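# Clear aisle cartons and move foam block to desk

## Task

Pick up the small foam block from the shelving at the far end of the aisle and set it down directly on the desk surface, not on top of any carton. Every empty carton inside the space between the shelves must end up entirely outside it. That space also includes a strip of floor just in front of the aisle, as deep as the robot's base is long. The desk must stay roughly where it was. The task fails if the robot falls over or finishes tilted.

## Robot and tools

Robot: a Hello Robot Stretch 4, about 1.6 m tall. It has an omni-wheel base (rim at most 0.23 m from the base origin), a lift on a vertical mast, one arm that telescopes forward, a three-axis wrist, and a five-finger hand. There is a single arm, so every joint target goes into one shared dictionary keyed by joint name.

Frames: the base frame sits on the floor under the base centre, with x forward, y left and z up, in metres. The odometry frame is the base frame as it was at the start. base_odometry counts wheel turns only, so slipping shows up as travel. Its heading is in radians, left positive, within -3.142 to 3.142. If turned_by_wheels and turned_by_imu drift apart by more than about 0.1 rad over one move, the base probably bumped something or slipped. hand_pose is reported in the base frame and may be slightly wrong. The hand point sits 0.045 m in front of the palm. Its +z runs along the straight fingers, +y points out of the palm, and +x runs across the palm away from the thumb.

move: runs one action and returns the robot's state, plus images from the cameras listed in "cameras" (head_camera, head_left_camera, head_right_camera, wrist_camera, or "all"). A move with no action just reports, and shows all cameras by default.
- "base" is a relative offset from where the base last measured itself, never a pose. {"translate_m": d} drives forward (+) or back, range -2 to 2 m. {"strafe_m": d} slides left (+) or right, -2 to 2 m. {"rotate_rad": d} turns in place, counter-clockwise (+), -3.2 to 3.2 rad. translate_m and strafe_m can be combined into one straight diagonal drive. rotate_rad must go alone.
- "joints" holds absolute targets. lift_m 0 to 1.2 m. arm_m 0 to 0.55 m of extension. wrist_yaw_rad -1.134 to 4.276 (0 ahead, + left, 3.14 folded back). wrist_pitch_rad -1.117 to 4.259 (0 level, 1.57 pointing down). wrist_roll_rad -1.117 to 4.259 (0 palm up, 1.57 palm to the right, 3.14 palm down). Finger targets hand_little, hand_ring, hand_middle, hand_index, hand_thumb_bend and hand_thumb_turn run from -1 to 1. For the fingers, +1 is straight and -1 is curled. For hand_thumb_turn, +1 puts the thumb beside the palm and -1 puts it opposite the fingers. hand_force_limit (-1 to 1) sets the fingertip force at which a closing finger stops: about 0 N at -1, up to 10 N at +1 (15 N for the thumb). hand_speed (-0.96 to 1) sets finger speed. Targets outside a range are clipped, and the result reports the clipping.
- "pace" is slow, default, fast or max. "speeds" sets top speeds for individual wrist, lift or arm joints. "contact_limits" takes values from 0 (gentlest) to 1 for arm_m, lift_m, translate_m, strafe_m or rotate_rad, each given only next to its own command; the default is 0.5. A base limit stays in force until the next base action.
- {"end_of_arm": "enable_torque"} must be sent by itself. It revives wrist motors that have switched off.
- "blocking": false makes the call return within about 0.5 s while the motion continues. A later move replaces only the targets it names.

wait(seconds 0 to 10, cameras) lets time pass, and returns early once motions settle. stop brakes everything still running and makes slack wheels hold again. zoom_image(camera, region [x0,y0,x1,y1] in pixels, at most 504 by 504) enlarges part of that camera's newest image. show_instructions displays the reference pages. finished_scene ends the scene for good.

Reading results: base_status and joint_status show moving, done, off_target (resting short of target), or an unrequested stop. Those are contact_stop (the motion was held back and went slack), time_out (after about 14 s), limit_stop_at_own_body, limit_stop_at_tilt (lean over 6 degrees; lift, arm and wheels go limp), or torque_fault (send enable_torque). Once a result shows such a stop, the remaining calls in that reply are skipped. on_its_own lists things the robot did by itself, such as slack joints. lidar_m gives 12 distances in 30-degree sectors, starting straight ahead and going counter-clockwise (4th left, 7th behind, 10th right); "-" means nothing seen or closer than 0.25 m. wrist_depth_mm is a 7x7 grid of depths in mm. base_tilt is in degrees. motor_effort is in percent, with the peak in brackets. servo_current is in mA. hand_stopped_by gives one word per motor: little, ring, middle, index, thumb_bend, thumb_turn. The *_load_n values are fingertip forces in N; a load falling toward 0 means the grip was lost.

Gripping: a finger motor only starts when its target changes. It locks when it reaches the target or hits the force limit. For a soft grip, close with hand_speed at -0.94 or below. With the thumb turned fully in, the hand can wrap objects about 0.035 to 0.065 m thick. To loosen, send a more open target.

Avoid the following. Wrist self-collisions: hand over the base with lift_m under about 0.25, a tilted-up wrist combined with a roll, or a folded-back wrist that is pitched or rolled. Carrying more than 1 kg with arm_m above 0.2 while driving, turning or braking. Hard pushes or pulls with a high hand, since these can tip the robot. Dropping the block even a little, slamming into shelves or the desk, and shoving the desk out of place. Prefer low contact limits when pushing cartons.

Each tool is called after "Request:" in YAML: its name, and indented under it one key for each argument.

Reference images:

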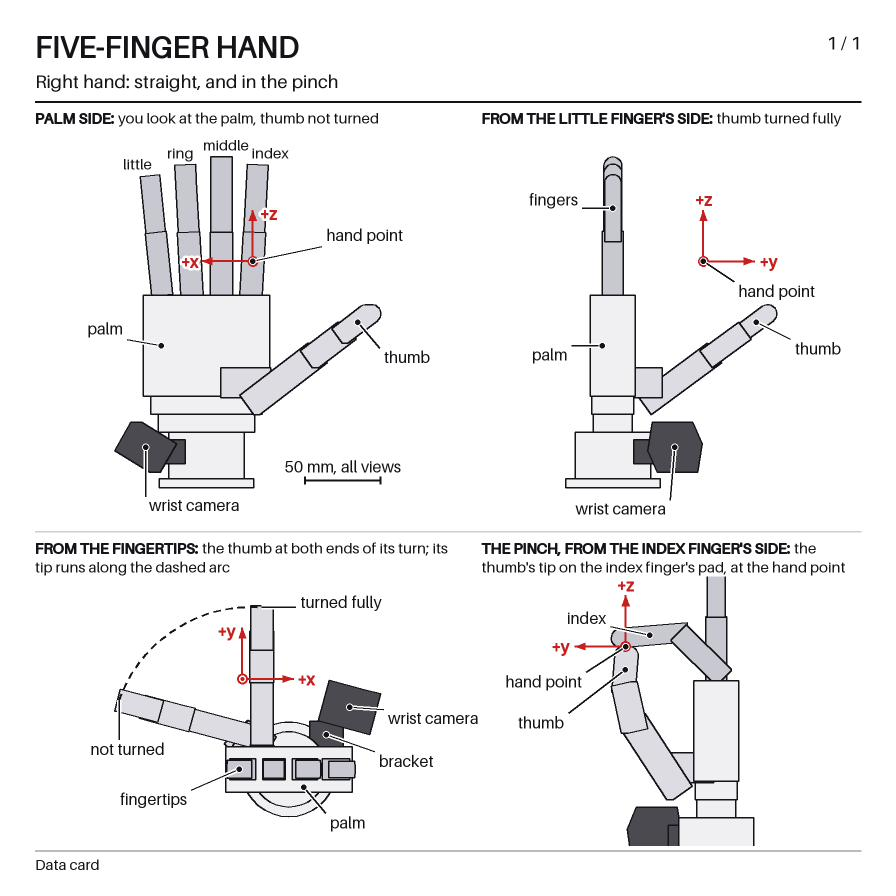

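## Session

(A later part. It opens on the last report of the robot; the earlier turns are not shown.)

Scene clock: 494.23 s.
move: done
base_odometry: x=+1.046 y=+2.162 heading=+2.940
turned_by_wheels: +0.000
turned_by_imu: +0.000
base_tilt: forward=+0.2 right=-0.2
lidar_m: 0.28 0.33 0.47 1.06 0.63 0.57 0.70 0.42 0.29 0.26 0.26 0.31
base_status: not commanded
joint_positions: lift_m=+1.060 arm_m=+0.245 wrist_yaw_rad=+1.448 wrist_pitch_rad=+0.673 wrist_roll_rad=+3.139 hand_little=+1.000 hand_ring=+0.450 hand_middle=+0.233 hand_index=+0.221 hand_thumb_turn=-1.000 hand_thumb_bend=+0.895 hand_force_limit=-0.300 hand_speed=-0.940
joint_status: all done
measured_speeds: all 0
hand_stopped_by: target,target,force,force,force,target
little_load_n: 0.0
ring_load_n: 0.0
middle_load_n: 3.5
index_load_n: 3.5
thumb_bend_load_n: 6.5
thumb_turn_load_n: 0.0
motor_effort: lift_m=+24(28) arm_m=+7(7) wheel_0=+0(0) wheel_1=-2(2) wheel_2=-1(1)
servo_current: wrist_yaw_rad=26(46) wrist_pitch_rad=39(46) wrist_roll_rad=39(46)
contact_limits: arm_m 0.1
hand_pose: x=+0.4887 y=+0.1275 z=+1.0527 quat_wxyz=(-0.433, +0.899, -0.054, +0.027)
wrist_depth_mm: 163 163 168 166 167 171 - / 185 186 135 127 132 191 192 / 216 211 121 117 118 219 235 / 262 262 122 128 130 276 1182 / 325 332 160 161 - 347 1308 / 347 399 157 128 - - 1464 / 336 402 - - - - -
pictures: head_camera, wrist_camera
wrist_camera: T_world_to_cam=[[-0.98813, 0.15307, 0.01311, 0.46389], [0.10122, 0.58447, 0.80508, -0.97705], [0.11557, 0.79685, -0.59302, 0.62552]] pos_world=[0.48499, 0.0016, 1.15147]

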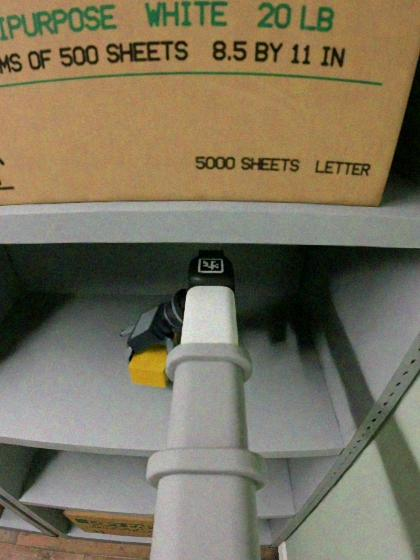

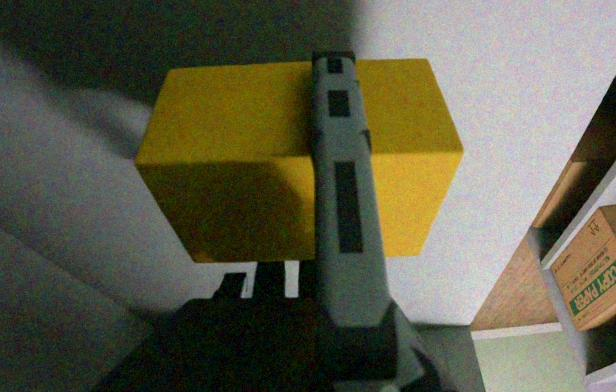

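Request:
move:
  joints: {"arm_m": 0.0}
  speeds: {"arm_m": 0.2}

Request:
move:
  joints: {"wrist_yaw_rad": 2.2}
  speeds: {"wrist_yaw_rad": 0.8}
  cameras: ["all"]

Scene clock: 514.77 s.
move: done
base_odometry: x=+1.046 y=+2.162 heading=+2.940
turned_by_wheels: +0.000
turned_by_imu: -0.001
base_tilt: forward=+0.2 right=-0.1
lidar_m: 0.28 0.32 0.48 1.07 0.60 0.60 0.72 0.43 0.28 0.27 0.30 0.34
base_status: not commanded
joint_positions: lift_m=+1.060 arm_m=+0.000 wrist_yaw_rad=+1.448 wrist_pitch_rad=+0.673 wrist_roll_rad=+3.139 hand_little=+1.000 hand_ring=+0.450 hand_middle=+0.233 hand_index=+0.221 hand_thumb_turn=-1.000 hand_thumb_bend=+0.895 hand_force_limit=-0.300 hand_speed=-0.940
joint_status: all done
measured_speeds: all 0
hand_stopped_by: target,target,force,force,force,target
little_load_n: 0.0
ring_load_n: 0.0
middle_load_n: 3.5
index_load_n: 4.0
thumb_bend_load_n: 6.5
thumb_turn_load_n: 0.0
motor_effort: lift_m=+24(25) arm_m=-7(9) wheel_0=+0(0) wheel_1=-1(2) wheel_2=-1(1)
servo_current: wrist_yaw_rad=33(46) wrist_pitch_rad=39(46) wrist_roll_rad=39(46)
hand_pose: x=+0.2441 y=+0.1276 z=+1.0527 quat_wxyz=(-0.433, +0.899, -0.054, +0.027)
wrist_depth_mm: 166 174 - 1205 1205 1205 - / 187 188 133 127 132 - - / 219 213 121 117 119 1397 1308 / 264 258 122 128 130 1366 - / 334 336 160 161 - 1336 1060 / - - 130 129 - 1308 1138 / 597 - - - - - -
pictures: none

Scene clock: 516.20 s.
move: done
base_odometry: x=+1.046 y=+2.162 heading=+2.940
turned_by_wheels: +0.000
turned_by_imu: +0.000
base_tilt: forward=+0.2 right=-0.1
lidar_m: 0.29 0.34 0.49 1.08 0.65 0.60 0.71 0.44 0.30 0.26 0.28 0.32
base_status: not commanded
joint_positions: lift_m=+1.060 arm_m=+0.000 wrist_yaw_rad=+2.198 wrist_pitch_rad=+0.673 wrist_roll_rad=+3.139 hand_little=+1.000 hand_ring=+0.450 hand_middle=+0.233 hand_index=+0.221 hand_thumb_turn=-1.000 hand_thumb_bend=+0.895 hand_force_limit=-0.300 hand_speed=-0.940
joint_status: all done
measured_speeds: all 0
hand_stopped_by: target,target,force,force,force,target
little_load_n: 0.0
ring_load_n: 0.0
middle_load_n: 3.5
index_load_n: 4.0
thumb_bend_load_n: 6.5
thumb_turn_load_n: 0.0
motor_effort: lift_m=+24(25) arm_m=-7(7) wheel_0=+0(0) wheel_1=-1(2) wheel_2=-1(1)
servo_current: wrist_yaw_rad=46(72) wrist_pitch_rad=39(46) wrist_roll_rad=33(52)
hand_pose: x=+0.1376 y=+0.1431 z=+1.0527 quat_wxyz=(-0.413, +0.857, +0.279, -0.133)
wrist_depth_mm: 627 1182 1205 1205 1205 1182 - / 597 1336 136 127 132 1182 1078 / 539 1464 121 117 118 1160 1118 / 539 1921 122 128 130 - - / - - 159 160 - - - / - - 168 128 - - 1229 / - - - - - - -
pictures: head_camera, head_left_camera, head_right_camera, wrist_camera
wrist_camera: T_world_to_cam=[[-0.82732, -0.56158, 0.01302, 0.19482], [-0.32442, 0.4966, 0.80507, -0.87941], [-0.45858, 0.66183, -0.59303, 0.75209]] pos_world=[0.22078, 0.04836, 1.15147]

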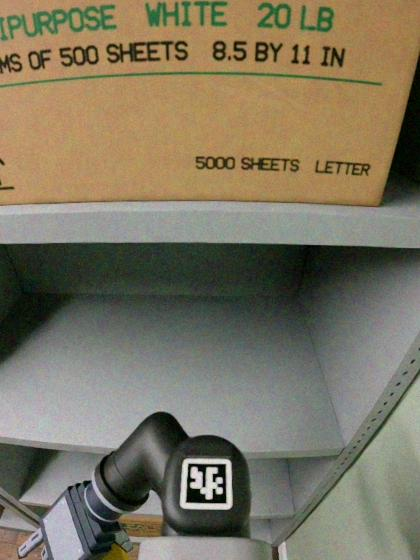

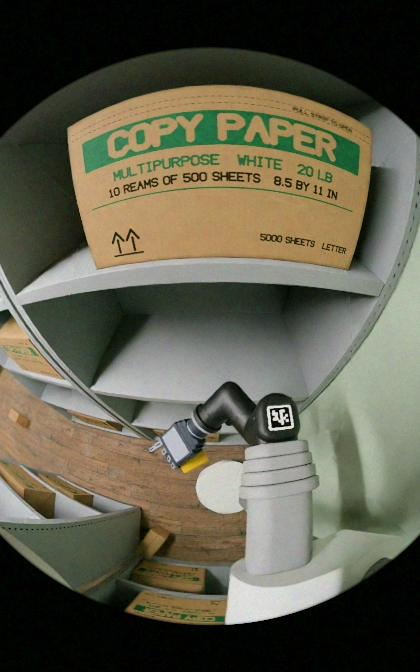

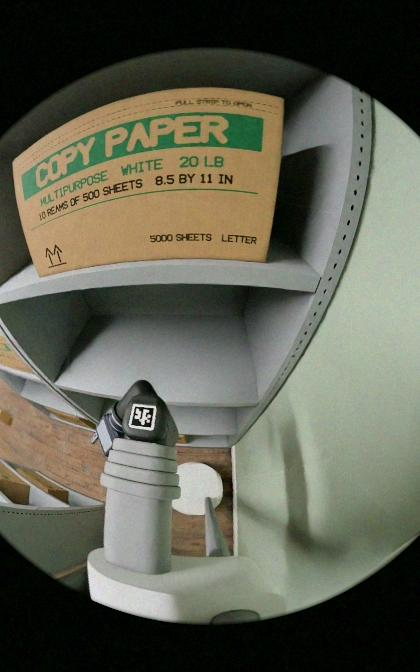

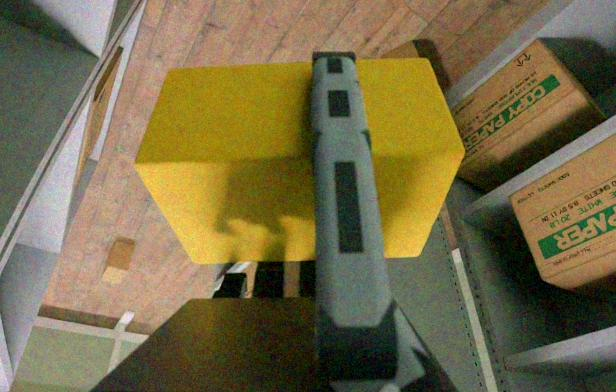

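Request:
zoom_image:
  camera: "head_camera"
  region: [0, 180, 420, 480]

Scaled by 1.200 from the camera's image (finer frame: 1200x1600).

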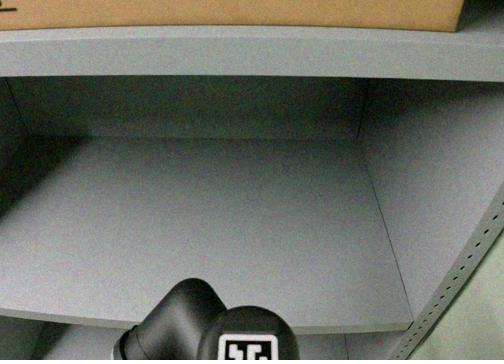

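Request:
move:
  base: {"strafe_m": 1.0, "translate_m": 0.025}
  contact_limits: {"strafe_m": 0.25, "translate_m": 0.25}
  cameras: ["all"]

"contact_limits": strafe_m and translate_m are given together and make one move, which takes one limit: state it under one of them only
Scene clock: 564.03 s.
base_odometry: x=+1.046 y=+2.162 heading=+2.940
turned_by_wheels: +0.000
turned_by_imu: +0.000
base_tilt: forward=+0.2 right=-0.3
lidar_m: 0.29 0.34 0.49 1.09 0.63 0.60 0.70 0.41 0.31 0.27 0.30 0.33
base_status: not commanded
joint_positions: lift_m=+1.060 arm_m=+0.000 wrist_yaw_rad=+2.198 wrist_pitch_rad=+0.673 wrist_roll_rad=+3.139 hand_little=+1.000 hand_ring=+0.450 hand_middle=+0.233 hand_index=+0.221 hand_thumb_turn=-1.000 hand_thumb_bend=+0.895 hand_force_limit=-0.300 hand_speed=-0.940
joint_status: all done
measured_speeds: all 0
hand_stopped_by: target,target,force,force,force,target
little_load_n: 0.0
ring_load_n: -0.5
middle_load_n: 3.5
index_load_n: 4.0
thumb_bend_load_n: 6.5
thumb_turn_load_n: 0.0
motor_effort: lift_m=+24(25) arm_m=-7(7) wheel_0=+0(0) wheel_1=-1(2) wheel_2=-1(1)
servo_current: wrist_yaw_rad=39(72) wrist_pitch_rad=39(46) wrist_roll_rad=39(52)
hand_pose: x=+0.1376 y=+0.1431 z=+1.0527 quat_wxyz=(-0.413, +0.857, +0.279, -0.133)
wrist_depth_mm: 627 1205 1205 1182 1205 1182 - / 597 1336 136 127 132 1205 1060 / 539 1499 121 116 118 1138 1098 / 544 1921 122 128 130 - - / - - 160 160 - - - / - - 168 128 - - 1229 / - - - - - - -
pictures: none

Request:
move:
  base: {"strafe_m": 1.0, "translate_m": 0.025}
  contact_limits: {"strafe_m": 0.25}
  cameras: ["all"]

Scene clock: 572.83 s.
move: done
base_odometry: x=+0.821 y=+1.187 heading=+2.940
turned_by_wheels: +0.000
turned_by_imu: +0.000
base_tilt: forward=+0.2 right=-0.3
lidar_m: 0.27 0.30 0.44 1.36 0.42 0.27 0.29 0.27 0.40 1.23 0.41 0.30
base_status: done
joint_positions: lift_m=+1.060 arm_m=+0.000 wrist_yaw_rad=+2.198 wrist_pitch_rad=+0.673 wrist_roll_rad=+3.139 hand_little=+1.000 hand_ring=+0.450 hand_middle=+0.233 hand_index=+0.221 hand_thumb_turn=-1.000 hand_thumb_bend=+0.895 hand_force_limit=-0.300 hand_speed=-0.940
joint_status: not commanded
measured_speeds: all 0
hand_stopped_by: target,target,force,force,force,target
little_load_n: 0.0
ring_load_n: 0.0
middle_load_n: 3.5
index_load_n: 3.5
thumb_bend_load_n: 6.5
thumb_turn_load_n: 0.0
motor_effort: lift_m=+24(25) arm_m=-7(7) wheel_0=+0(10) wheel_1=-1(12) wheel_2=-2(4)
servo_current: wrist_yaw_rad=39(46) wrist_pitch_rad=33(46) wrist_roll_rad=26(52)
contact_limits: strafe_m 0.25
hand_pose: x=+0.1376 y=+0.1431 z=+1.0528 quat_wxyz=(-0.413, +0.857, +0.279, -0.133)
wrist_depth_mm: - 1229 1205 1205 1098 842 621 / - 1366 136 128 132 668 580 / - 1576 121 116 118 615 554 / 1921 1863 122 128 129 621 609 / - - 160 160 - 759 699 / - - 168 128 - - 477 / - - - - - - -
pictures: head_camera, head_left_camera, head_right_camera, wrist_camera
wrist_camera: T_world_to_cam=[[-0.82732, -0.56158, 0.01302, 0.19482], [-0.32442, 0.4966, 0.80507, -0.87949], [-0.45858, 0.66183, -0.59303, 0.75215]] pos_world=[0.22078, 0.04836, 1.15157]

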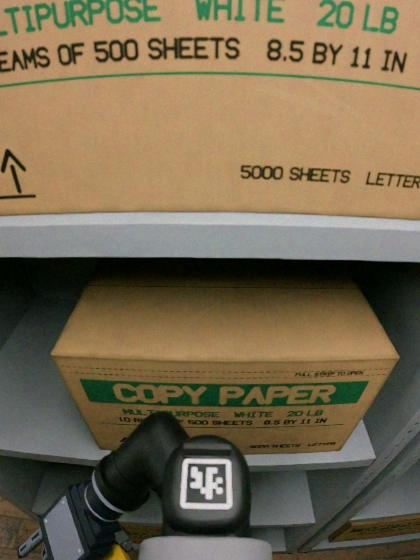

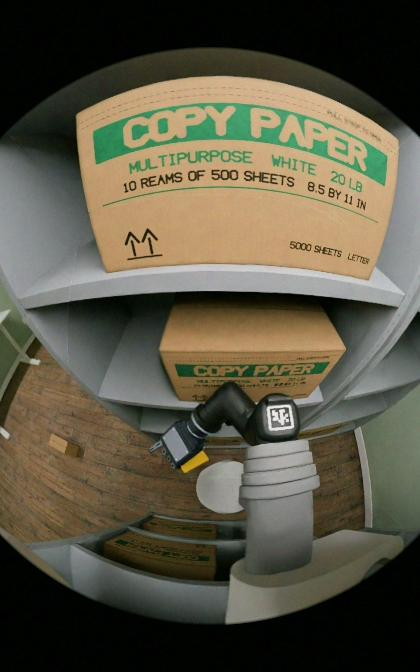

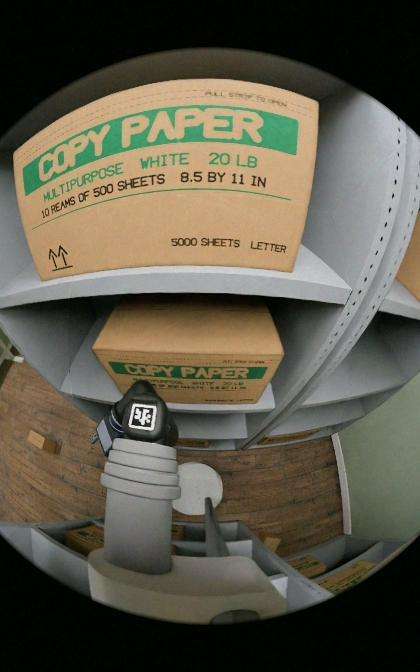

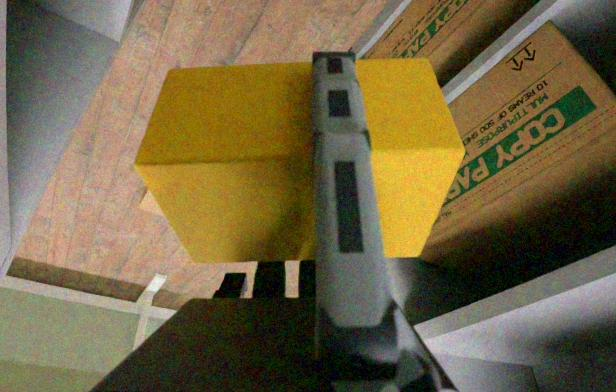

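Request:
move:
  base: {"strafe_m": 1.0, "translate_m": 0.008}
  contact_limits: {"strafe_m": 0.25}
  cameras: ["head_left_camera","head_right_camera"]

Scene clock: 584.83 s.
move: done
base_odometry: x=+0.612 y=+0.209 heading=+2.939
turned_by_wheels: +0.000
turned_by_imu: +0.002
base_tilt: forward=+0.2 right=-0.2
lidar_m: 1.85 1.95 1.74 0.37 2.58 1.96 1.84 0.61 0.49 1.16 0.49 0.62
base_status: done
joint_positions: lift_m=+1.060 arm_m=+0.000 wrist_yaw_rad=+2.198 wrist_pitch_rad=+0.673 wrist_roll_rad=+3.139 hand_little=+1.000 hand_ring=+0.450 hand_middle=+0.233 hand_index=+0.221 hand_thumb_turn=-1.000 hand_thumb_bend=+0.895 hand_force_limit=-0.300 hand_speed=-0.940
joint_status: not commanded
measured_speeds: all 0
hand_stopped_by: target,target,force,force,force,target
little_load_n: 0.0
ring_load_n: 0.5
middle_load_n: 3.5
index_load_n: 3.5
thumb_bend_load_n: 6.5
thumb_turn_load_n: 0.0
motor_effort: lift_m=+23(24) arm_m=-7(7) wheel_0=-1(9) wheel_1=-1(13) wheel_2=-1(5)
servo_current: wrist_yaw_rad=39(46) wrist_pitch_rad=39(46) wrist_roll_rad=46(52)
contact_limits: strafe_m 0.25
hand_pose: x=+0.1376 y=+0.1431 z=+1.0528 quat_wxyz=(-0.413, +0.857, +0.279, -0.133)
wrist_depth_mm: 1182 1205 1138 1205 1205 1255 1255 / 1336 1366 136 128 132 1397 1397 / 1576 1537 121 117 119 1576 1618 / 1983 1863 122 128 130 - 1921 / - - 160 160 - - - / - - 164 128 - - 1756 / - - - - - - -

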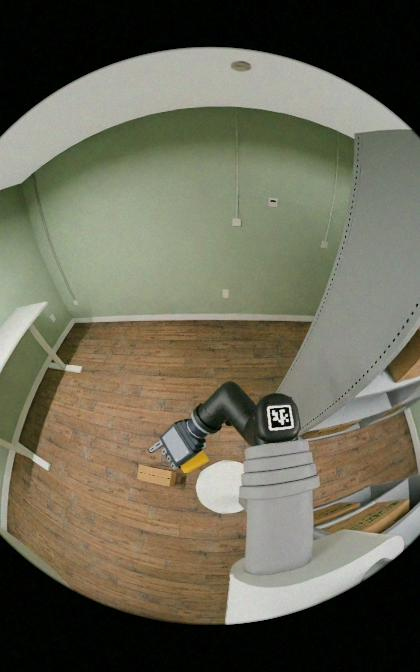

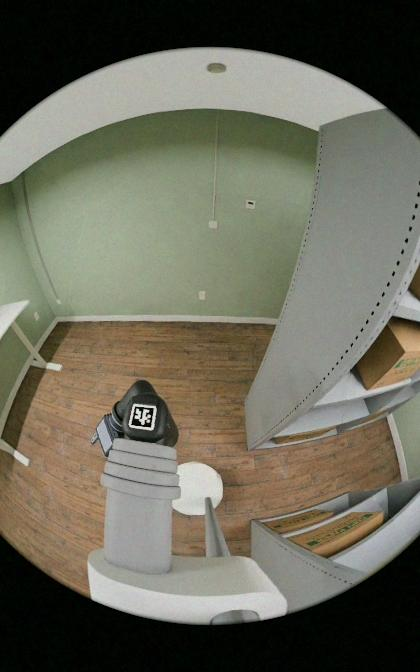

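Request:
move:
  base: {"translate_m": 0.5}

Request:
move:
  base: {"strafe_m": 0.6}

Request:
move:
  base: {"rotate_rad": 1.57}
  cameras: ["head_camera","head_left_camera","head_right_camera"]

Scene clock: 599.87 s.
move: done
base_odometry: x=+0.123 y=+0.310 heading=+2.939
turned_by_wheels: +0.000
turned_by_imu: -0.002
base_tilt: forward=+0.2 right=-0.2
lidar_m: 1.34 1.43 1.78 1.67 0.60 0.57 2.36 0.88 0.42 0.40 0.42 1.42
base_status: done
joint_positions: lift_m=+1.060 arm_m=+0.000 wrist_yaw_rad=+2.198 wrist_pitch_rad=+0.673 wrist_roll_rad=+3.139 hand_little=+1.000 hand_ring=+0.450 hand_middle=+0.233 hand_index=+0.221 hand_thumb_turn=-1.000 hand_thumb_bend=+0.895 hand_force_limit=-0.300 hand_speed=-0.940
joint_status: not commanded
measured_speeds: all 0
hand_stopped_by: target,target,force,force,force,target
little_load_n: 0.0
ring_load_n: 0.0
middle_load_n: 3.5
index_load_n: 4.0
thumb_bend_load_n: 7.0
thumb_turn_load_n: 0.0
motor_effort: lift_m=+23(24) arm_m=-7(7) wheel_0=+0(7) wheel_1=+0(9) wheel_2=+0(10)
servo_current: wrist_yaw_rad=33(46) wrist_pitch_rad=39(46) wrist_roll_rad=33(52)
hand_pose: x=+0.1375 y=+0.1431 z=+1.0528 quat_wxyz=(-0.413, +0.857, +0.279, -0.133)
wrist_depth_mm: 1182 1205 1205 1229 1205 1255 1229 / 1366 1336 136 128 132 1397 1397 / 1618 1576 121 116 118 1576 1661 / 1921 1921 122 128 130 - - / - - 160 161 - - - / - - 168 128 - - - / - - - - - - -
pictures: none

Scene clock: 603.20 s.
move: done
base_odometry: x=+0.002 y=-0.278 heading=+2.939
turned_by_wheels: +0.000
turned_by_imu: +0.003
base_tilt: forward=+0.2 right=-0.2
lidar_m: 1.36 1.41 1.13 1.08 1.15 2.45 0.37 0.43 1.27 1.00 1.93 1.42
base_status: done
joint_positions: lift_m=+1.060 arm_m=+0.000 wrist_yaw_rad=+2.198 wrist_pitch_rad=+0.673 wrist_roll_rad=+3.139 hand_little=+1.000 hand_ring=+0.450 hand_middle=+0.233 hand_index=+0.221 hand_thumb_turn=-1.000 hand_thumb_bend=+0.895 hand_force_limit=-0.300 hand_speed=-0.940
joint_status: not commanded
measured_speeds: all 0
hand_stopped_by: target,target,force,force,force,target
little_load_n: 0.0
ring_load_n: 0.0
middle_load_n: 3.5
index_load_n: 3.5
thumb_bend_load_n: 6.5
thumb_turn_load_n: 0.0
motor_effort: lift_m=+23(24) arm_m=-7(7) wheel_0=+2(11) wheel_1=+1(11) wheel_2=-1(4)
servo_current: wrist_yaw_rad=46(46) wrist_pitch_rad=39(46) wrist_roll_rad=33(52)
hand_pose: x=+0.1375 y=+0.1431 z=+1.0528 quat_wxyz=(-0.413, +0.857, +0.279, -0.133)
wrist_depth_mm: 1182 1182 1182 1205 1205 1229 1255 / 1308 1366 136 128 133 1430 1397 / 1537 1499 121 117 118 1537 1618 / 1366 1808 122 128 130 - - / - - 159 161 - - - / - - 130 128 - - - / - - - - - - -
pictures: none

Scene clock: 605.60 s.
move: done
base_odometry: x=+0.002 y=-0.278 heading=-1.774
turned_by_wheels: +1.570
turned_by_imu: +1.545
base_tilt: forward=+0.2 right=-0.1
lidar_m: 1.05 1.11 2.42 0.35 0.42 1.32 1.00 1.94 1.41 1.35 1.41 1.12
base_status: done
joint_positions: lift_m=+1.060 arm_m=+0.000 wrist_yaw_rad=+2.198 wrist_pitch_rad=+0.673 wrist_roll_rad=+3.139 hand_little=+1.000 hand_ring=+0.450 hand_middle=+0.233 hand_index=+0.221 hand_thumb_turn=-1.000 hand_thumb_bend=+0.895 hand_force_limit=-0.300 hand_speed=-0.940
joint_status: not commanded
measured_speeds: all 0
hand_stopped_by: target,target,force,force,force,target
little_load_n: 0.0
ring_load_n: 0.0
middle_load_n: 3.5
index_load_n: 4.0
thumb_bend_load_n: 6.5
thumb_turn_load_n: 0.0
motor_effort: lift_m=+23(24) arm_m=-7(7) wheel_0=+0(7) wheel_1=+1(9) wheel_2=-1(7)
servo_current: wrist_yaw_rad=39(46) wrist_pitch_rad=33(46) wrist_roll_rad=33(59)
hand_pose: x=+0.1375 y=+0.1431 z=+1.0528 quat_wxyz=(-0.413, +0.857, +0.279, -0.133)
wrist_depth_mm: 1205 1229 1205 1025 1205 1255 1229 / 1336 1336 136 127 132 1397 1397 / 1618 1576 121 116 118 1537 1661 / 1921 1983 122 128 130 1921 1983 / - - 159 161 - - - / - - 168 128 - 1537 - / - - - - - - -

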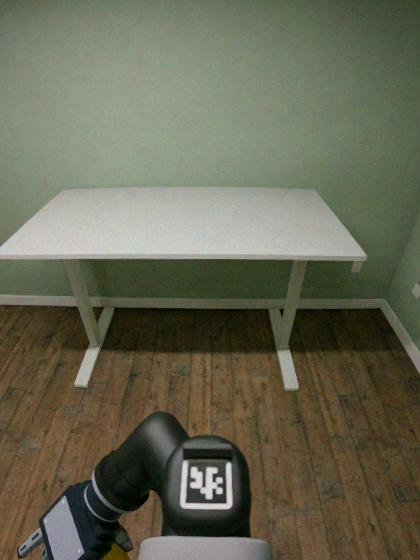

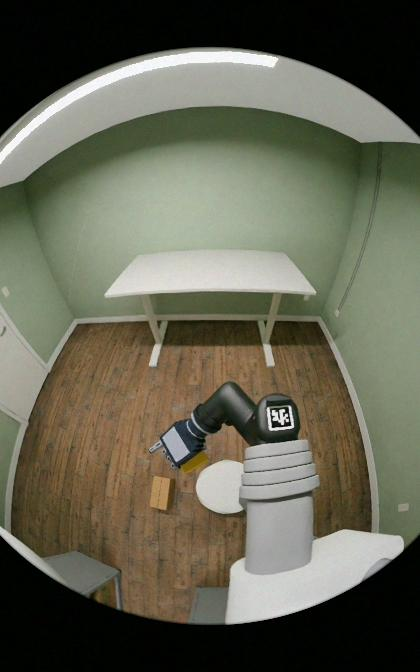

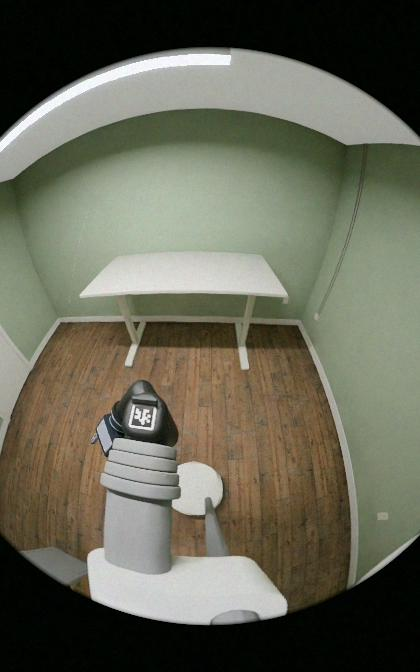

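Request:
move:
  base: {"translate_m": 0.68}
  joints: {"lift_m": 1.12}
  contact_limits: {"translate_m": 0.2}

Request:
move:
  joints: {"wrist_yaw_rad": 1.45, "arm_m": 0.3}
  speeds: {"wrist_yaw_rad": 0.8, "arm_m": 0.2}
  cameras: ["all"]

Scene clock: 624.77 s.
move: done
base_odometry: x=-0.135 y=-0.944 heading=-1.773
turned_by_wheels: +0.000
turned_by_imu: +0.002
base_tilt: forward=+0.2 right=-0.2
lidar_m: 0.40 0.41 0.59 2.32 2.46 0.77 1.70 1.94 1.40 1.34 0.58 0.41
base_status: done
joint_positions: lift_m=+1.120 arm_m=+0.000 wrist_yaw_rad=+2.198 wrist_pitch_rad=+0.673 wrist_roll_rad=+3.139 hand_little=+1.000 hand_ring=+0.450 hand_middle=+0.233 hand_index=+0.221 hand_thumb_turn=-1.000 hand_thumb_bend=+0.895 hand_force_limit=-0.300 hand_speed=-0.940
joint_status: all done
measured_speeds: all 0
hand_stopped_by: target,target,force,force,force,target
little_load_n: 0.0
ring_load_n: 0.0
middle_load_n: 3.5
index_load_n: 3.5
thumb_bend_load_n: 6.5
thumb_turn_load_n: 0.0
motor_effort: lift_m=+23(28) arm_m=-6(7) wheel_0=+2(7) wheel_1=+2(10) wheel_2=+1(9)
servo_current: wrist_yaw_rad=33(46) wrist_pitch_rad=33(46) wrist_roll_rad=46(59)
contact_limits: translate_m 0.2
hand_pose: x=+0.1375 y=+0.1431 z=+1.1128 quat_wxyz=(-0.413, +0.857, +0.279, -0.133)
wrist_depth_mm: 1255 1281 1255 1281 1229 1308 1308 / 1397 1464 136 128 132 1464 1464 / 1661 1618 121 116 118 1618 1756 / - 1983 122 128 130 - - / - - 160 161 - - - / - - 168 128 - - 1863 / - - - - - - -
pictures: none

Scene clock: 627.07 s.
move: done
base_odometry: x=-0.135 y=-0.944 heading=-1.773
turned_by_wheels: +0.000
turned_by_imu: -0.001
base_tilt: forward=+0.2 right=-0.2
lidar_m: 0.37 0.40 0.58 2.33 2.46 0.75 1.69 1.97 1.41 1.34 0.58 0.42
base_status: not commanded
joint_positions: lift_m=+1.120 arm_m=+0.300 wrist_yaw_rad=+1.452 wrist_pitch_rad=+0.673 wrist_roll_rad=+3.139 hand_little=+1.000 hand_ring=+0.450 hand_middle=+0.233 hand_index=+0.221 hand_thumb_turn=-1.000 hand_thumb_bend=+0.895 hand_force_limit=-0.300 hand_speed=-0.940
joint_status: all done
measured_speeds: all 0
hand_stopped_by: target,target,force,force,force,target
little_load_n: 0.0
ring_load_n: 0.0
middle_load_n: 3.5
index_load_n: 4.0
thumb_bend_load_n: 6.5
thumb_turn_load_n: 0.0
motor_effort: lift_m=+23(24) arm_m=+7(9) wheel_0=+1(2) wheel_1=+2(2) wheel_2=+1(1)
servo_current: wrist_yaw_rad=33(85) wrist_pitch_rad=39(46) wrist_roll_rad=39(52)
contact_limits: translate_m 0.2
hand_pose: x=+0.5431 y=+0.1279 z=+1.1128 quat_wxyz=(-0.433, +0.899, -0.052, +0.026)
wrist_depth_mm: 262 264 267 263 264 268 1308 / - - 133 127 132 1464 1430 / - 119 121 117 118 1618 1708 / - - 122 128 130 - - / - - 153 161 - - - / - - 130 128 - - - / - - - - - - -
pictures: head_camera, head_left_camera, head_right_camera, wrist_camera
wrist_camera: T_world_to_cam=[[-0.98881, 0.14865, 0.01304, 0.51796], [0.09855, 0.58492, 0.80508, -1.02972], [0.11204, 0.79735, -0.59302, 0.65649]] pos_world=[0.54008, 0.00186, 1.21157]

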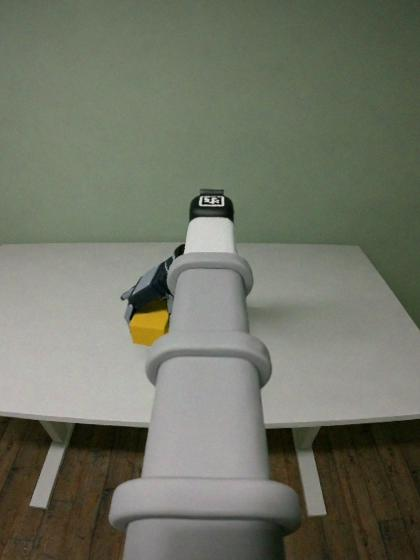

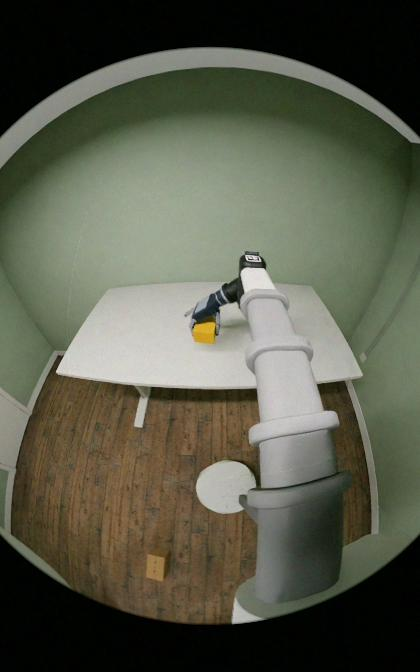

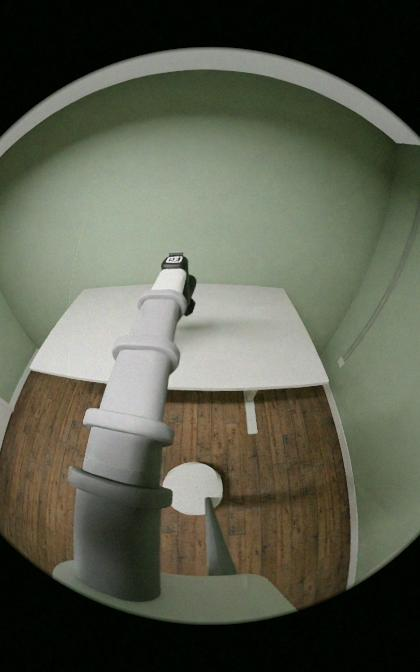

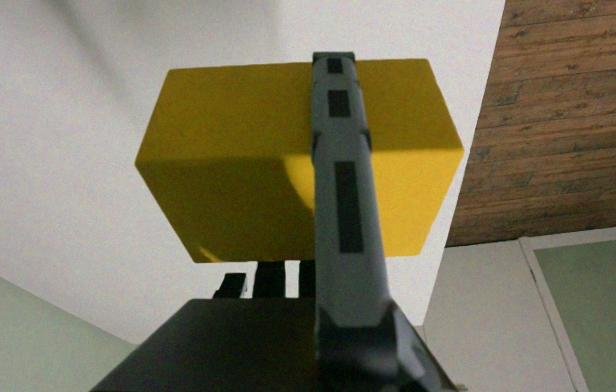

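Request:
move:
  joints: {"lift_m": 1.01}
  pace: "slow"
  cameras: ["wrist_camera","head_camera"]

Scene clock: 638.30 s.
move: done
base_odometry: x=-0.135 y=-0.944 heading=-1.773
turned_by_wheels: +0.000
turned_by_imu: +0.000
base_tilt: forward=+0.2 right=-0.2
lidar_m: 0.39 0.42 0.60 2.33 2.46 0.75 1.68 1.96 1.42 1.35 0.58 0.41
base_status: not commanded
joint_positions: lift_m=+1.010 arm_m=+0.300 wrist_yaw_rad=+1.452 wrist_pitch_rad=+0.673 wrist_roll_rad=+3.139 hand_little=+1.000 hand_ring=+0.450 hand_middle=+0.233 hand_index=+0.221 hand_thumb_turn=-1.000 hand_thumb_bend=+0.895 hand_force_limit=-0.300 hand_speed=-0.940
joint_status: all done
measured_speeds: all 0
hand_stopped_by: target,target,force,force,force,target
little_load_n: 0.0
ring_load_n: 0.0
middle_load_n: 3.5
index_load_n: 4.0
thumb_bend_load_n: 6.5
thumb_turn_load_n: 0.0
motor_effort: lift_m=+17(21) arm_m=+7(7) wheel_0=+1(2) wheel_1=+2(2) wheel_2=+1(1)
servo_current: wrist_yaw_rad=33(46) wrist_pitch_rad=39(52) wrist_roll_rad=33(46)
contact_limits: translate_m 0.2
hand_pose: x=+0.5431 y=+0.1279 z=+1.0033 quat_wxyz=(-0.433, +0.899, -0.052, +0.026)
wrist_depth_mm: 154 154 159 156 157 161 - / 179 176 136 128 132 177 181 / 205 200 121 117 118 206 222 / 247 249 122 128 130 260 1983 / - - 153 161 - - - / - - 130 128 - - - / - - - - - - -
pictures: head_camera, wrist_camera
wrist_camera: T_world_to_cam=[[-0.98881, 0.14865, 0.01304, 0.51939], [0.09855, 0.58492, 0.80508, -0.94157], [0.11204, 0.79735, -0.59302, 0.59155]] pos_world=[0.54008, 0.00186, 1.10207]

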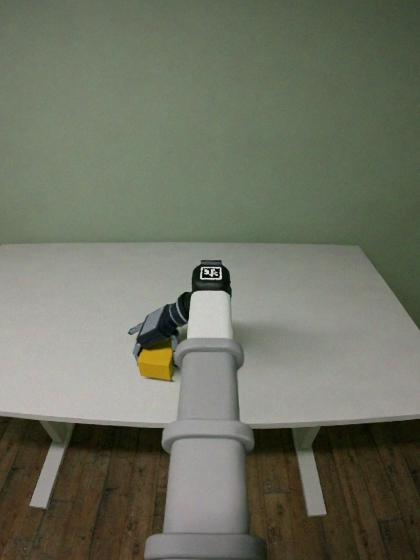

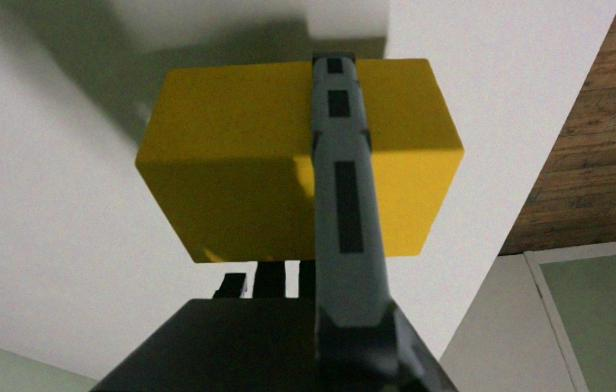

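Request:
move:
  joints: {"lift_m": 0.991}
  pace: "slow"
  contact_limits: {"lift_m": 0.0}
  cameras: ["wrist_camera","head_camera"]

Scene clock: 646.57 s.
move: done
base_odometry: x=-0.135 y=-0.944 heading=-1.773
turned_by_wheels: +0.000
turned_by_imu: +0.000
base_tilt: forward=+0.2 right=-0.2
lidar_m: 0.41 0.41 0.58 2.33 2.44 0.75 1.68 1.96 1.42 1.35 0.55 0.43
base_status: not commanded
joint_positions: lift_m=+0.991 arm_m=+0.300 wrist_yaw_rad=+1.452 wrist_pitch_rad=+0.673 wrist_roll_rad=+3.139 hand_little=+1.000 hand_ring=+0.450 hand_middle=+0.233 hand_index=+0.221 hand_thumb_turn=-1.000 hand_thumb_bend=+0.895 hand_force_limit=-0.300 hand_speed=-0.940
joint_status: all done
measured_speeds: all 0
hand_stopped_by: target,target,force,force,force,target
little_load_n: 0.0
ring_load_n: 0.0
middle_load_n: 3.5
index_load_n: 3.5
thumb_bend_load_n: 6.5
thumb_turn_load_n: 0.0
motor_effort: lift_m=+18(22) arm_m=+7(7) wheel_0=+2(2) wheel_1=+2(2) wheel_2=+1(1)
servo_current: wrist_yaw_rad=39(46) wrist_pitch_rad=46(46) wrist_roll_rad=33(46)
contact_limits: lift_m 0; translate_m 0.2
hand_pose: x=+0.5431 y=+0.1279 z=+0.9843 quat_wxyz=(-0.433, +0.899, -0.052, +0.026)
wrist_depth_mm: 133 137 137 137 137 141 - / 153 154 136 128 133 158 159 / 185 174 121 117 118 180 187 / 216 210 122 128 130 228 250 / 258 259 153 160 - 262 - / - - 130 128 - - - / - - - - - - -
pictures: head_camera, wrist_camera
wrist_camera: T_world_to_cam=[[-0.98881, 0.14865, 0.01304, 0.51964], [0.09855, 0.58492, 0.80508, -0.92627], [0.11204, 0.79735, -0.59302, 0.58028]] pos_world=[0.54008, 0.00186, 1.08307]

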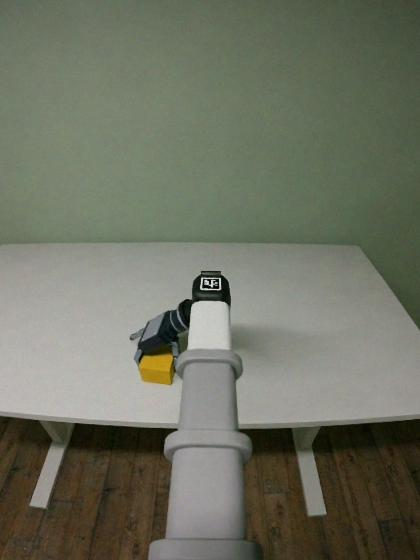

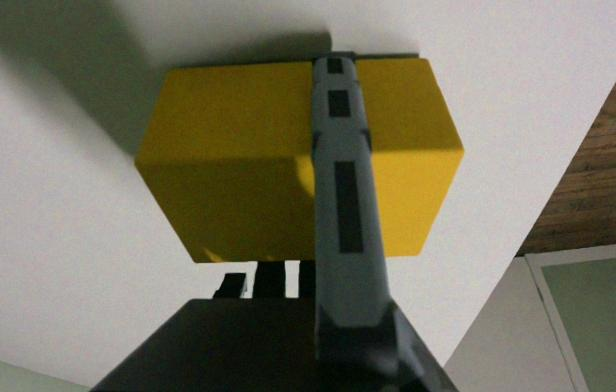

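Request:
move:
  joints: {"lift_m": 0.987}
  pace: "slow"
  contact_limits: {"lift_m": 0.0}
  cameras: ["wrist_camera"]

Request:
zoom_image:
  camera: "wrist_camera"
  region: [120, 0, 480, 200]

Scene clock: 651.47 s.
move: done
base_odometry: x=-0.135 y=-0.944 heading=-1.773
turned_by_wheels: +0.000
turned_by_imu: +0.000
base_tilt: forward=+0.2 right=-0.1
lidar_m: 0.40 0.43 0.58 2.35 2.43 0.78 1.67 1.96 1.43 1.37 0.60 0.43
base_status: not commanded
joint_positions: lift_m=+0.987 arm_m=+0.300 wrist_yaw_rad=+1.452 wrist_pitch_rad=+0.673 wrist_roll_rad=+3.139 hand_little=+1.000 hand_ring=+0.450 hand_middle=+0.233 hand_index=+0.221 hand_thumb_turn=-1.000 hand_thumb_bend=+0.895 hand_force_limit=-0.300 hand_speed=-0.940
joint_status: all done
measured_speeds: all 0
hand_stopped_by: target,target,force,force,force,target
little_load_n: 0.0
ring_load_n: 0.0
middle_load_n: 3.5
index_load_n: 4.0
thumb_bend_load_n: 6.5
thumb_turn_load_n: 0.0
motor_effort: lift_m=+17(20) arm_m=+7(7) wheel_0=+2(2) wheel_1=+2(2) wheel_2=+1(1)
servo_current: wrist_yaw_rad=33(39) wrist_pitch_rad=39(39) wrist_roll_rad=33(39)
contact_limits: lift_m 0; translate_m 0.2
hand_pose: x=+0.5431 y=+0.1279 z=+0.9804 quat_wxyz=(-0.433, +0.899, -0.052, +0.026)
wrist_depth_mm: 132 131 132 137 137 137 - / 149 150 136 127 133 154 154 / 175 170 121 116 118 175 182 / 211 204 122 128 130 222 232 / 254 255 159 161 - 265 - / - - 130 128 - - - / - - - - - - -
wrist_camera: T_world_to_cam=[[-0.98881, 0.14865, 0.01304, 0.51969], [0.09855, 0.58492, 0.80508, -0.92313], [0.11204, 0.79735, -0.59302, 0.57797]] pos_world=[0.54008, 0.00186, 1.07917]

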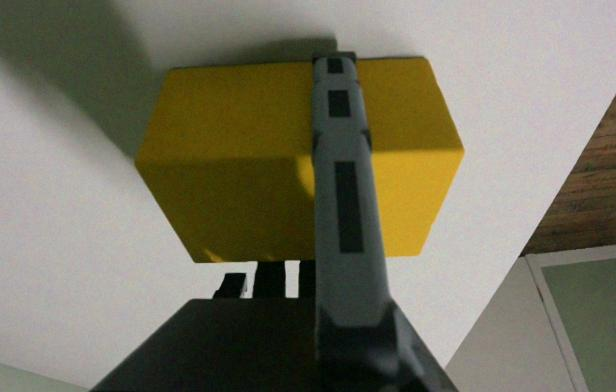

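Scaled by 1.400.

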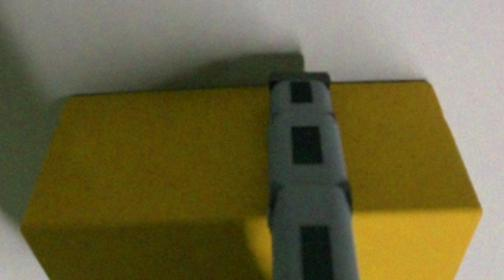

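Request:
move:
  joints: {"hand_thumb_bend": 1.0, "hand_index": 0.45, "hand_middle": 0.45}
  cameras: ["wrist_camera"]

Request:
move:
  joints: {"lift_m": 1.1}
  pace: "slow"
  cameras: ["wrist_camera", "head_camera"]

Scene clock: 657.60 s.
move: done
base_odometry: x=-0.135 y=-0.944 heading=-1.773
turned_by_wheels: +0.000
turned_by_imu: +0.000
base_tilt: forward=+0.2 right=-0.2
lidar_m: 0.39 0.43 0.61 2.33 2.47 0.76 1.67 1.97 1.40 1.36 0.60 0.43
base_status: not commanded
joint_positions: lift_m=+0.987 arm_m=+0.300 wrist_yaw_rad=+1.452 wrist_pitch_rad=+0.673 wrist_roll_rad=+3.139 hand_little=+1.000 hand_ring=+0.450 hand_middle=+0.450 hand_index=+0.450 hand_thumb_turn=-1.000 hand_thumb_bend=+1.000 hand_force_limit=-0.300 hand_speed=-0.940
joint_status: all done
measured_speeds: all 0
hand_stopped_by: target,target,target,target,target,target
little_load_n: 0.0
ring_load_n: 0.0
middle_load_n: 0.0
index_load_n: 0.0
thumb_bend_load_n: 0.0
thumb_turn_load_n: 0.0
motor_effort: lift_m=+17(17) arm_m=+7(7) wheel_0=+1(2) wheel_1=+2(2) wheel_2=+1(1)
servo_current: wrist_yaw_rad=39(46) wrist_pitch_rad=39(46) wrist_roll_rad=13(52)
contact_limits: lift_m 0; translate_m 0.2
hand_pose: x=+0.5431 y=+0.1279 z=+0.9803 quat_wxyz=(-0.433, +0.899, -0.052, +0.026)
wrist_depth_mm: 131 131 132 133 133 137 - / 149 150 137 128 134 154 154 / 174 170 122 117 - 175 182 / 210 204 122 128 129 221 230 / 251 255 159 160 - 264 - / - - 130 128 - - - / - - - - - - -
wrist_camera: T_world_to_cam=[[-0.98881, 0.14865, 0.01304, 0.51969], [0.09855, 0.58492, 0.80508, -0.92305], [0.11204, 0.79735, -0.59302, 0.57791]] pos_world=[0.54008, 0.00186, 1.07907]

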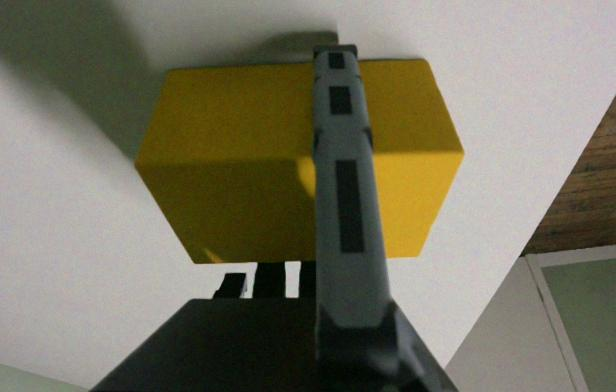

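Scene clock: 659.40 s.
move: done
base_odometry: x=-0.135 y=-0.944 heading=-1.773
turned_by_wheels: +0.000
turned_by_imu: +0.000
base_tilt: forward=+0.2 right=-0.2
lidar_m: 0.41 0.41 0.59 2.33 2.44 0.74 1.69 1.96 1.43 1.35 0.58 0.41
base_status: not commanded
joint_positions: lift_m=+1.100 arm_m=+0.300 wrist_yaw_rad=+1.452 wrist_pitch_rad=+0.673 wrist_roll_rad=+3.139 hand_little=+1.000 hand_ring=+0.450 hand_middle=+0.450 hand_index=+0.450 hand_thumb_turn=-1.000 hand_thumb_bend=+1.000 hand_force_limit=-0.300 hand_speed=-0.940
joint_status: all done
measured_speeds: all 0
hand_stopped_by: target,target,target,target,target,target
little_load_n: 0.0
ring_load_n: 0.0
middle_load_n: 0.0
index_load_n: -0.5
thumb_bend_load_n: 0.0
thumb_turn_load_n: 0.0
motor_effort: lift_m=+24(28) arm_m=+7(7) wheel_0=+2(2) wheel_1=+2(2) wheel_2=+1(1)
servo_current: wrist_yaw_rad=39(46) wrist_pitch_rad=39(46) wrist_roll_rad=39(46)
contact_limits: translate_m 0.2
hand_pose: x=+0.5431 y=+0.1279 z=+1.0927 quat_wxyz=(-0.433, +0.899, -0.052, +0.026)
wrist_depth_mm: 245 250 198 195 244 249 1308 / 268 266 222 210 - - 1430 / - - - - - 1808 1708 / - - - - - - - / - - - 186 - - - / - - 129 128 - - - / - - - - - - -
pictures: head_camera, wrist_camera
wrist_camera: T_world_to_cam=[[-0.98881, 0.14865, 0.01304, 0.51822], [0.09855, 0.58492, 0.80508, -1.01354], [0.11204, 0.79735, -0.59302, 0.64457]] pos_world=[0.54008, 0.00186, 1.19147]

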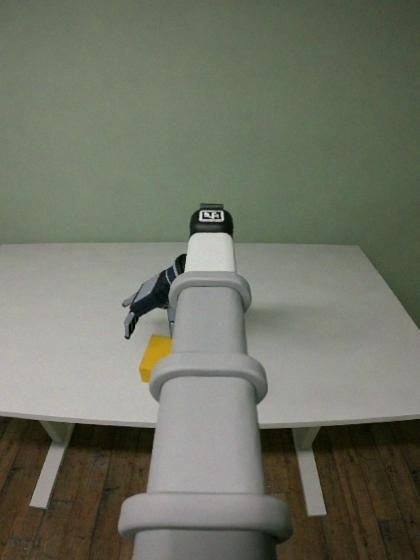

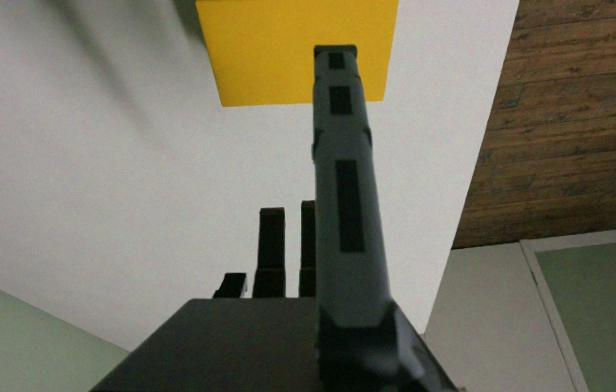

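Request:
move:
  joints: {"arm_m": 0.0}

Request:
move:
  base: {"translate_m": -0.5}
  joints: {"wrist_yaw_rad": 2.2}

Request:
move:
  joints: {"lift_m": 0.6}
  cameras: ["head_camera","head_left_camera","head_right_camera"]

Scene clock: 692.70 s.
move: done
base_odometry: x=-0.135 y=-0.944 heading=-1.773
turned_by_wheels: +0.000
turned_by_imu: +0.000
base_tilt: forward=+0.3 right=-0.2
lidar_m: 0.40 0.47 0.58 2.33 2.43 0.77 1.68 1.96 1.42 1.35 0.57 0.41
base_status: not commanded
joint_positions: lift_m=+1.100 arm_m=+0.000 wrist_yaw_rad=+1.452 wrist_pitch_rad=+0.673 wrist_roll_rad=+3.139 hand_little=+1.000 hand_ring=+0.450 hand_middle=+0.450 hand_index=+0.450 hand_thumb_turn=-1.000 hand_thumb_bend=+1.000 hand_force_limit=-0.300 hand_speed=-0.940
joint_status: all done
measured_speeds: all 0
hand_stopped_by: target,target,target,target,target,target
little_load_n: 0.0
ring_load_n: 0.0
middle_load_n: 0.0
index_load_n: 0.0
thumb_bend_load_n: 0.0
thumb_turn_load_n: 0.0
motor_effort: lift_m=+24(25) arm_m=-7(10) wheel_0=+1(2) wheel_1=+2(2) wheel_2=+1(1)
servo_current: wrist_yaw_rad=33(52) wrist_pitch_rad=33(46) wrist_roll_rad=39(52)
contact_limits: translate_m 0.2
hand_pose: x=+0.2435 y=+0.1279 z=+1.0927 quat_wxyz=(-0.433, +0.899, -0.052, +0.026)
wrist_depth_mm: 248 1205 1229 1255 1229 1308 1308 / 270 1336 1397 1336 1397 1430 1430 / - - 1708 1661 - 1708 1708 / - - 1983 1983 - - - / - - - 186 - - - / - - 130 128 - - - / - - - - - - -
pictures: none

Scene clock: 695.87 s.
move: done
base_odometry: x=-0.034 y=-0.454 heading=-1.773
turned_by_wheels: +0.000
turned_by_imu: +0.001
base_tilt: forward=+0.2 right=-0.2
lidar_m: 0.88 0.94 2.38 2.32 0.40 1.44 1.18 1.97 1.41 1.35 1.42 0.94
base_status: done
joint_positions: lift_m=+1.100 arm_m=+0.000 wrist_yaw_rad=+2.198 wrist_pitch_rad=+0.673 wrist_roll_rad=+3.139 hand_little=+1.000 hand_ring=+0.450 hand_middle=+0.450 hand_index=+0.450 hand_thumb_turn=-1.000 hand_thumb_bend=+1.000 hand_force_limit=-0.300 hand_speed=-0.940
joint_status: all done
measured_speeds: all 0
hand_stopped_by: target,target,target,target,target,target
little_load_n: 0.0
ring_load_n: 0.0
middle_load_n: 0.0
index_load_n: 0.0
thumb_bend_load_n: 0.0
thumb_turn_load_n: 0.0
motor_effort: lift_m=+23(25) arm_m=-6(7) wheel_0=+1(6) wheel_1=+1(11) wheel_2=+1(10)
servo_current: wrist_yaw_rad=33(117) wrist_pitch_rad=33(46) wrist_roll_rad=39(52)
hand_pose: x=+0.1375 y=+0.1431 z=+1.0928 quat_wxyz=(-0.413, +0.857, +0.279, -0.133)
wrist_depth_mm: 1255 1255 1229 1160 1229 1281 1281 / 1397 1430 1430 1397 1430 1464 1464 / 1661 1661 1708 1708 - 1756 1708 / - 1983 - 1983 - 1921 - / - - - 186 - 1863 - / - - 168 128 - 1537 1708 / - - - - - - -
pictures: none

Scene clock: 698.83 s.
move: done
base_odometry: x=-0.034 y=-0.454 heading=-1.773
turned_by_wheels: +0.000
turned_by_imu: +0.000
base_tilt: forward=+0.2 right=-0.2
lidar_m: 0.89 0.94 2.39 2.34 0.40 1.43 1.18 1.95 1.42 1.34 1.41 0.93
base_status: not commanded
joint_positions: lift_m=+0.600 arm_m=+0.000 wrist_yaw_rad=+2.198 wrist_pitch_rad=+0.673 wrist_roll_rad=+3.139 hand_little=+1.000 hand_ring=+0.450 hand_middle=+0.450 hand_index=+0.450 hand_thumb_turn=-1.000 hand_thumb_bend=+1.000 hand_force_limit=-0.300 hand_speed=-0.940
joint_status: all done
measured_speeds: all 0
hand_stopped_by: target,target,target,target,target,target
little_load_n: 0.0
ring_load_n: 0.0
middle_load_n: 0.0
index_load_n: 0.0
thumb_bend_load_n: 0.0
thumb_turn_load_n: 0.0
motor_effort: lift_m=+18(23) arm_m=-6(6) wheel_0=+1(1) wheel_1=+1(2) wheel_2=+1(1)
servo_current: wrist_yaw_rad=33(46) wrist_pitch_rad=33(46) wrist_roll_rad=39(52)
hand_pose: x=+0.1375 y=+0.1431 z=+0.5933 quat_wxyz=(-0.413, +0.857, +0.279, -0.133)
wrist_depth_mm: 715 723 715 723 741 741 741 / 809 820 831 788 809 831 842 / 946 960 976 976 - 991 976 / 1160 1160 1160 1160 - 1205 1205 / 1464 1464 1397 186 - 1537 1537 / 1808 1808 168 128 - 1618 1808 / - - - - - - -

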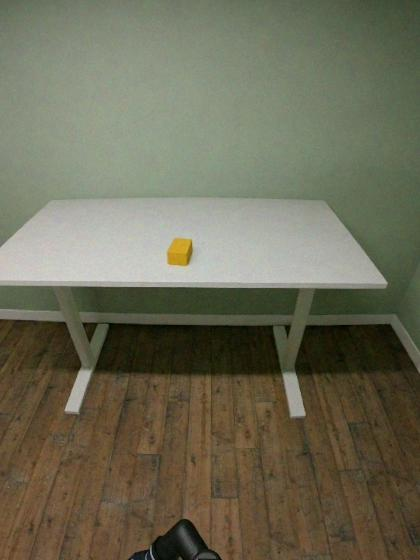

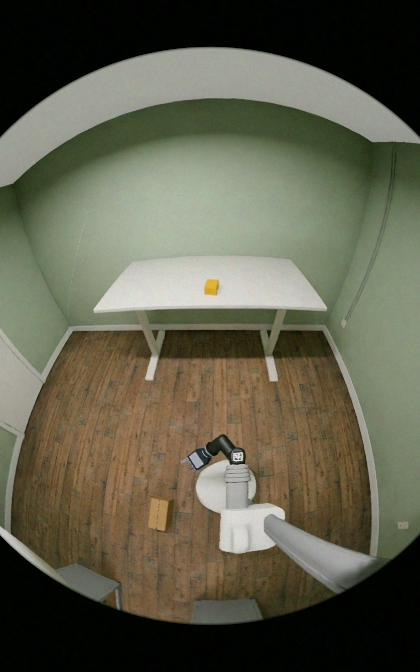

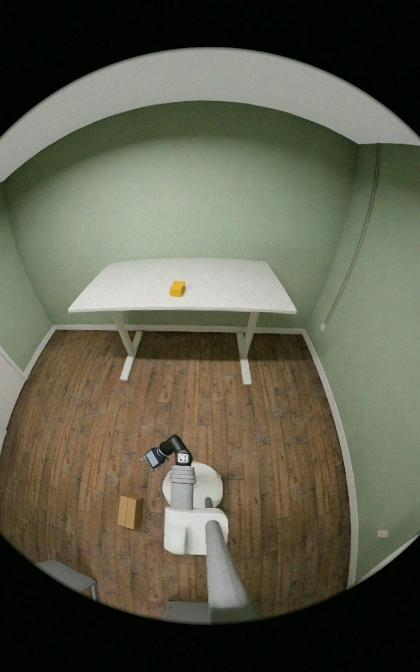

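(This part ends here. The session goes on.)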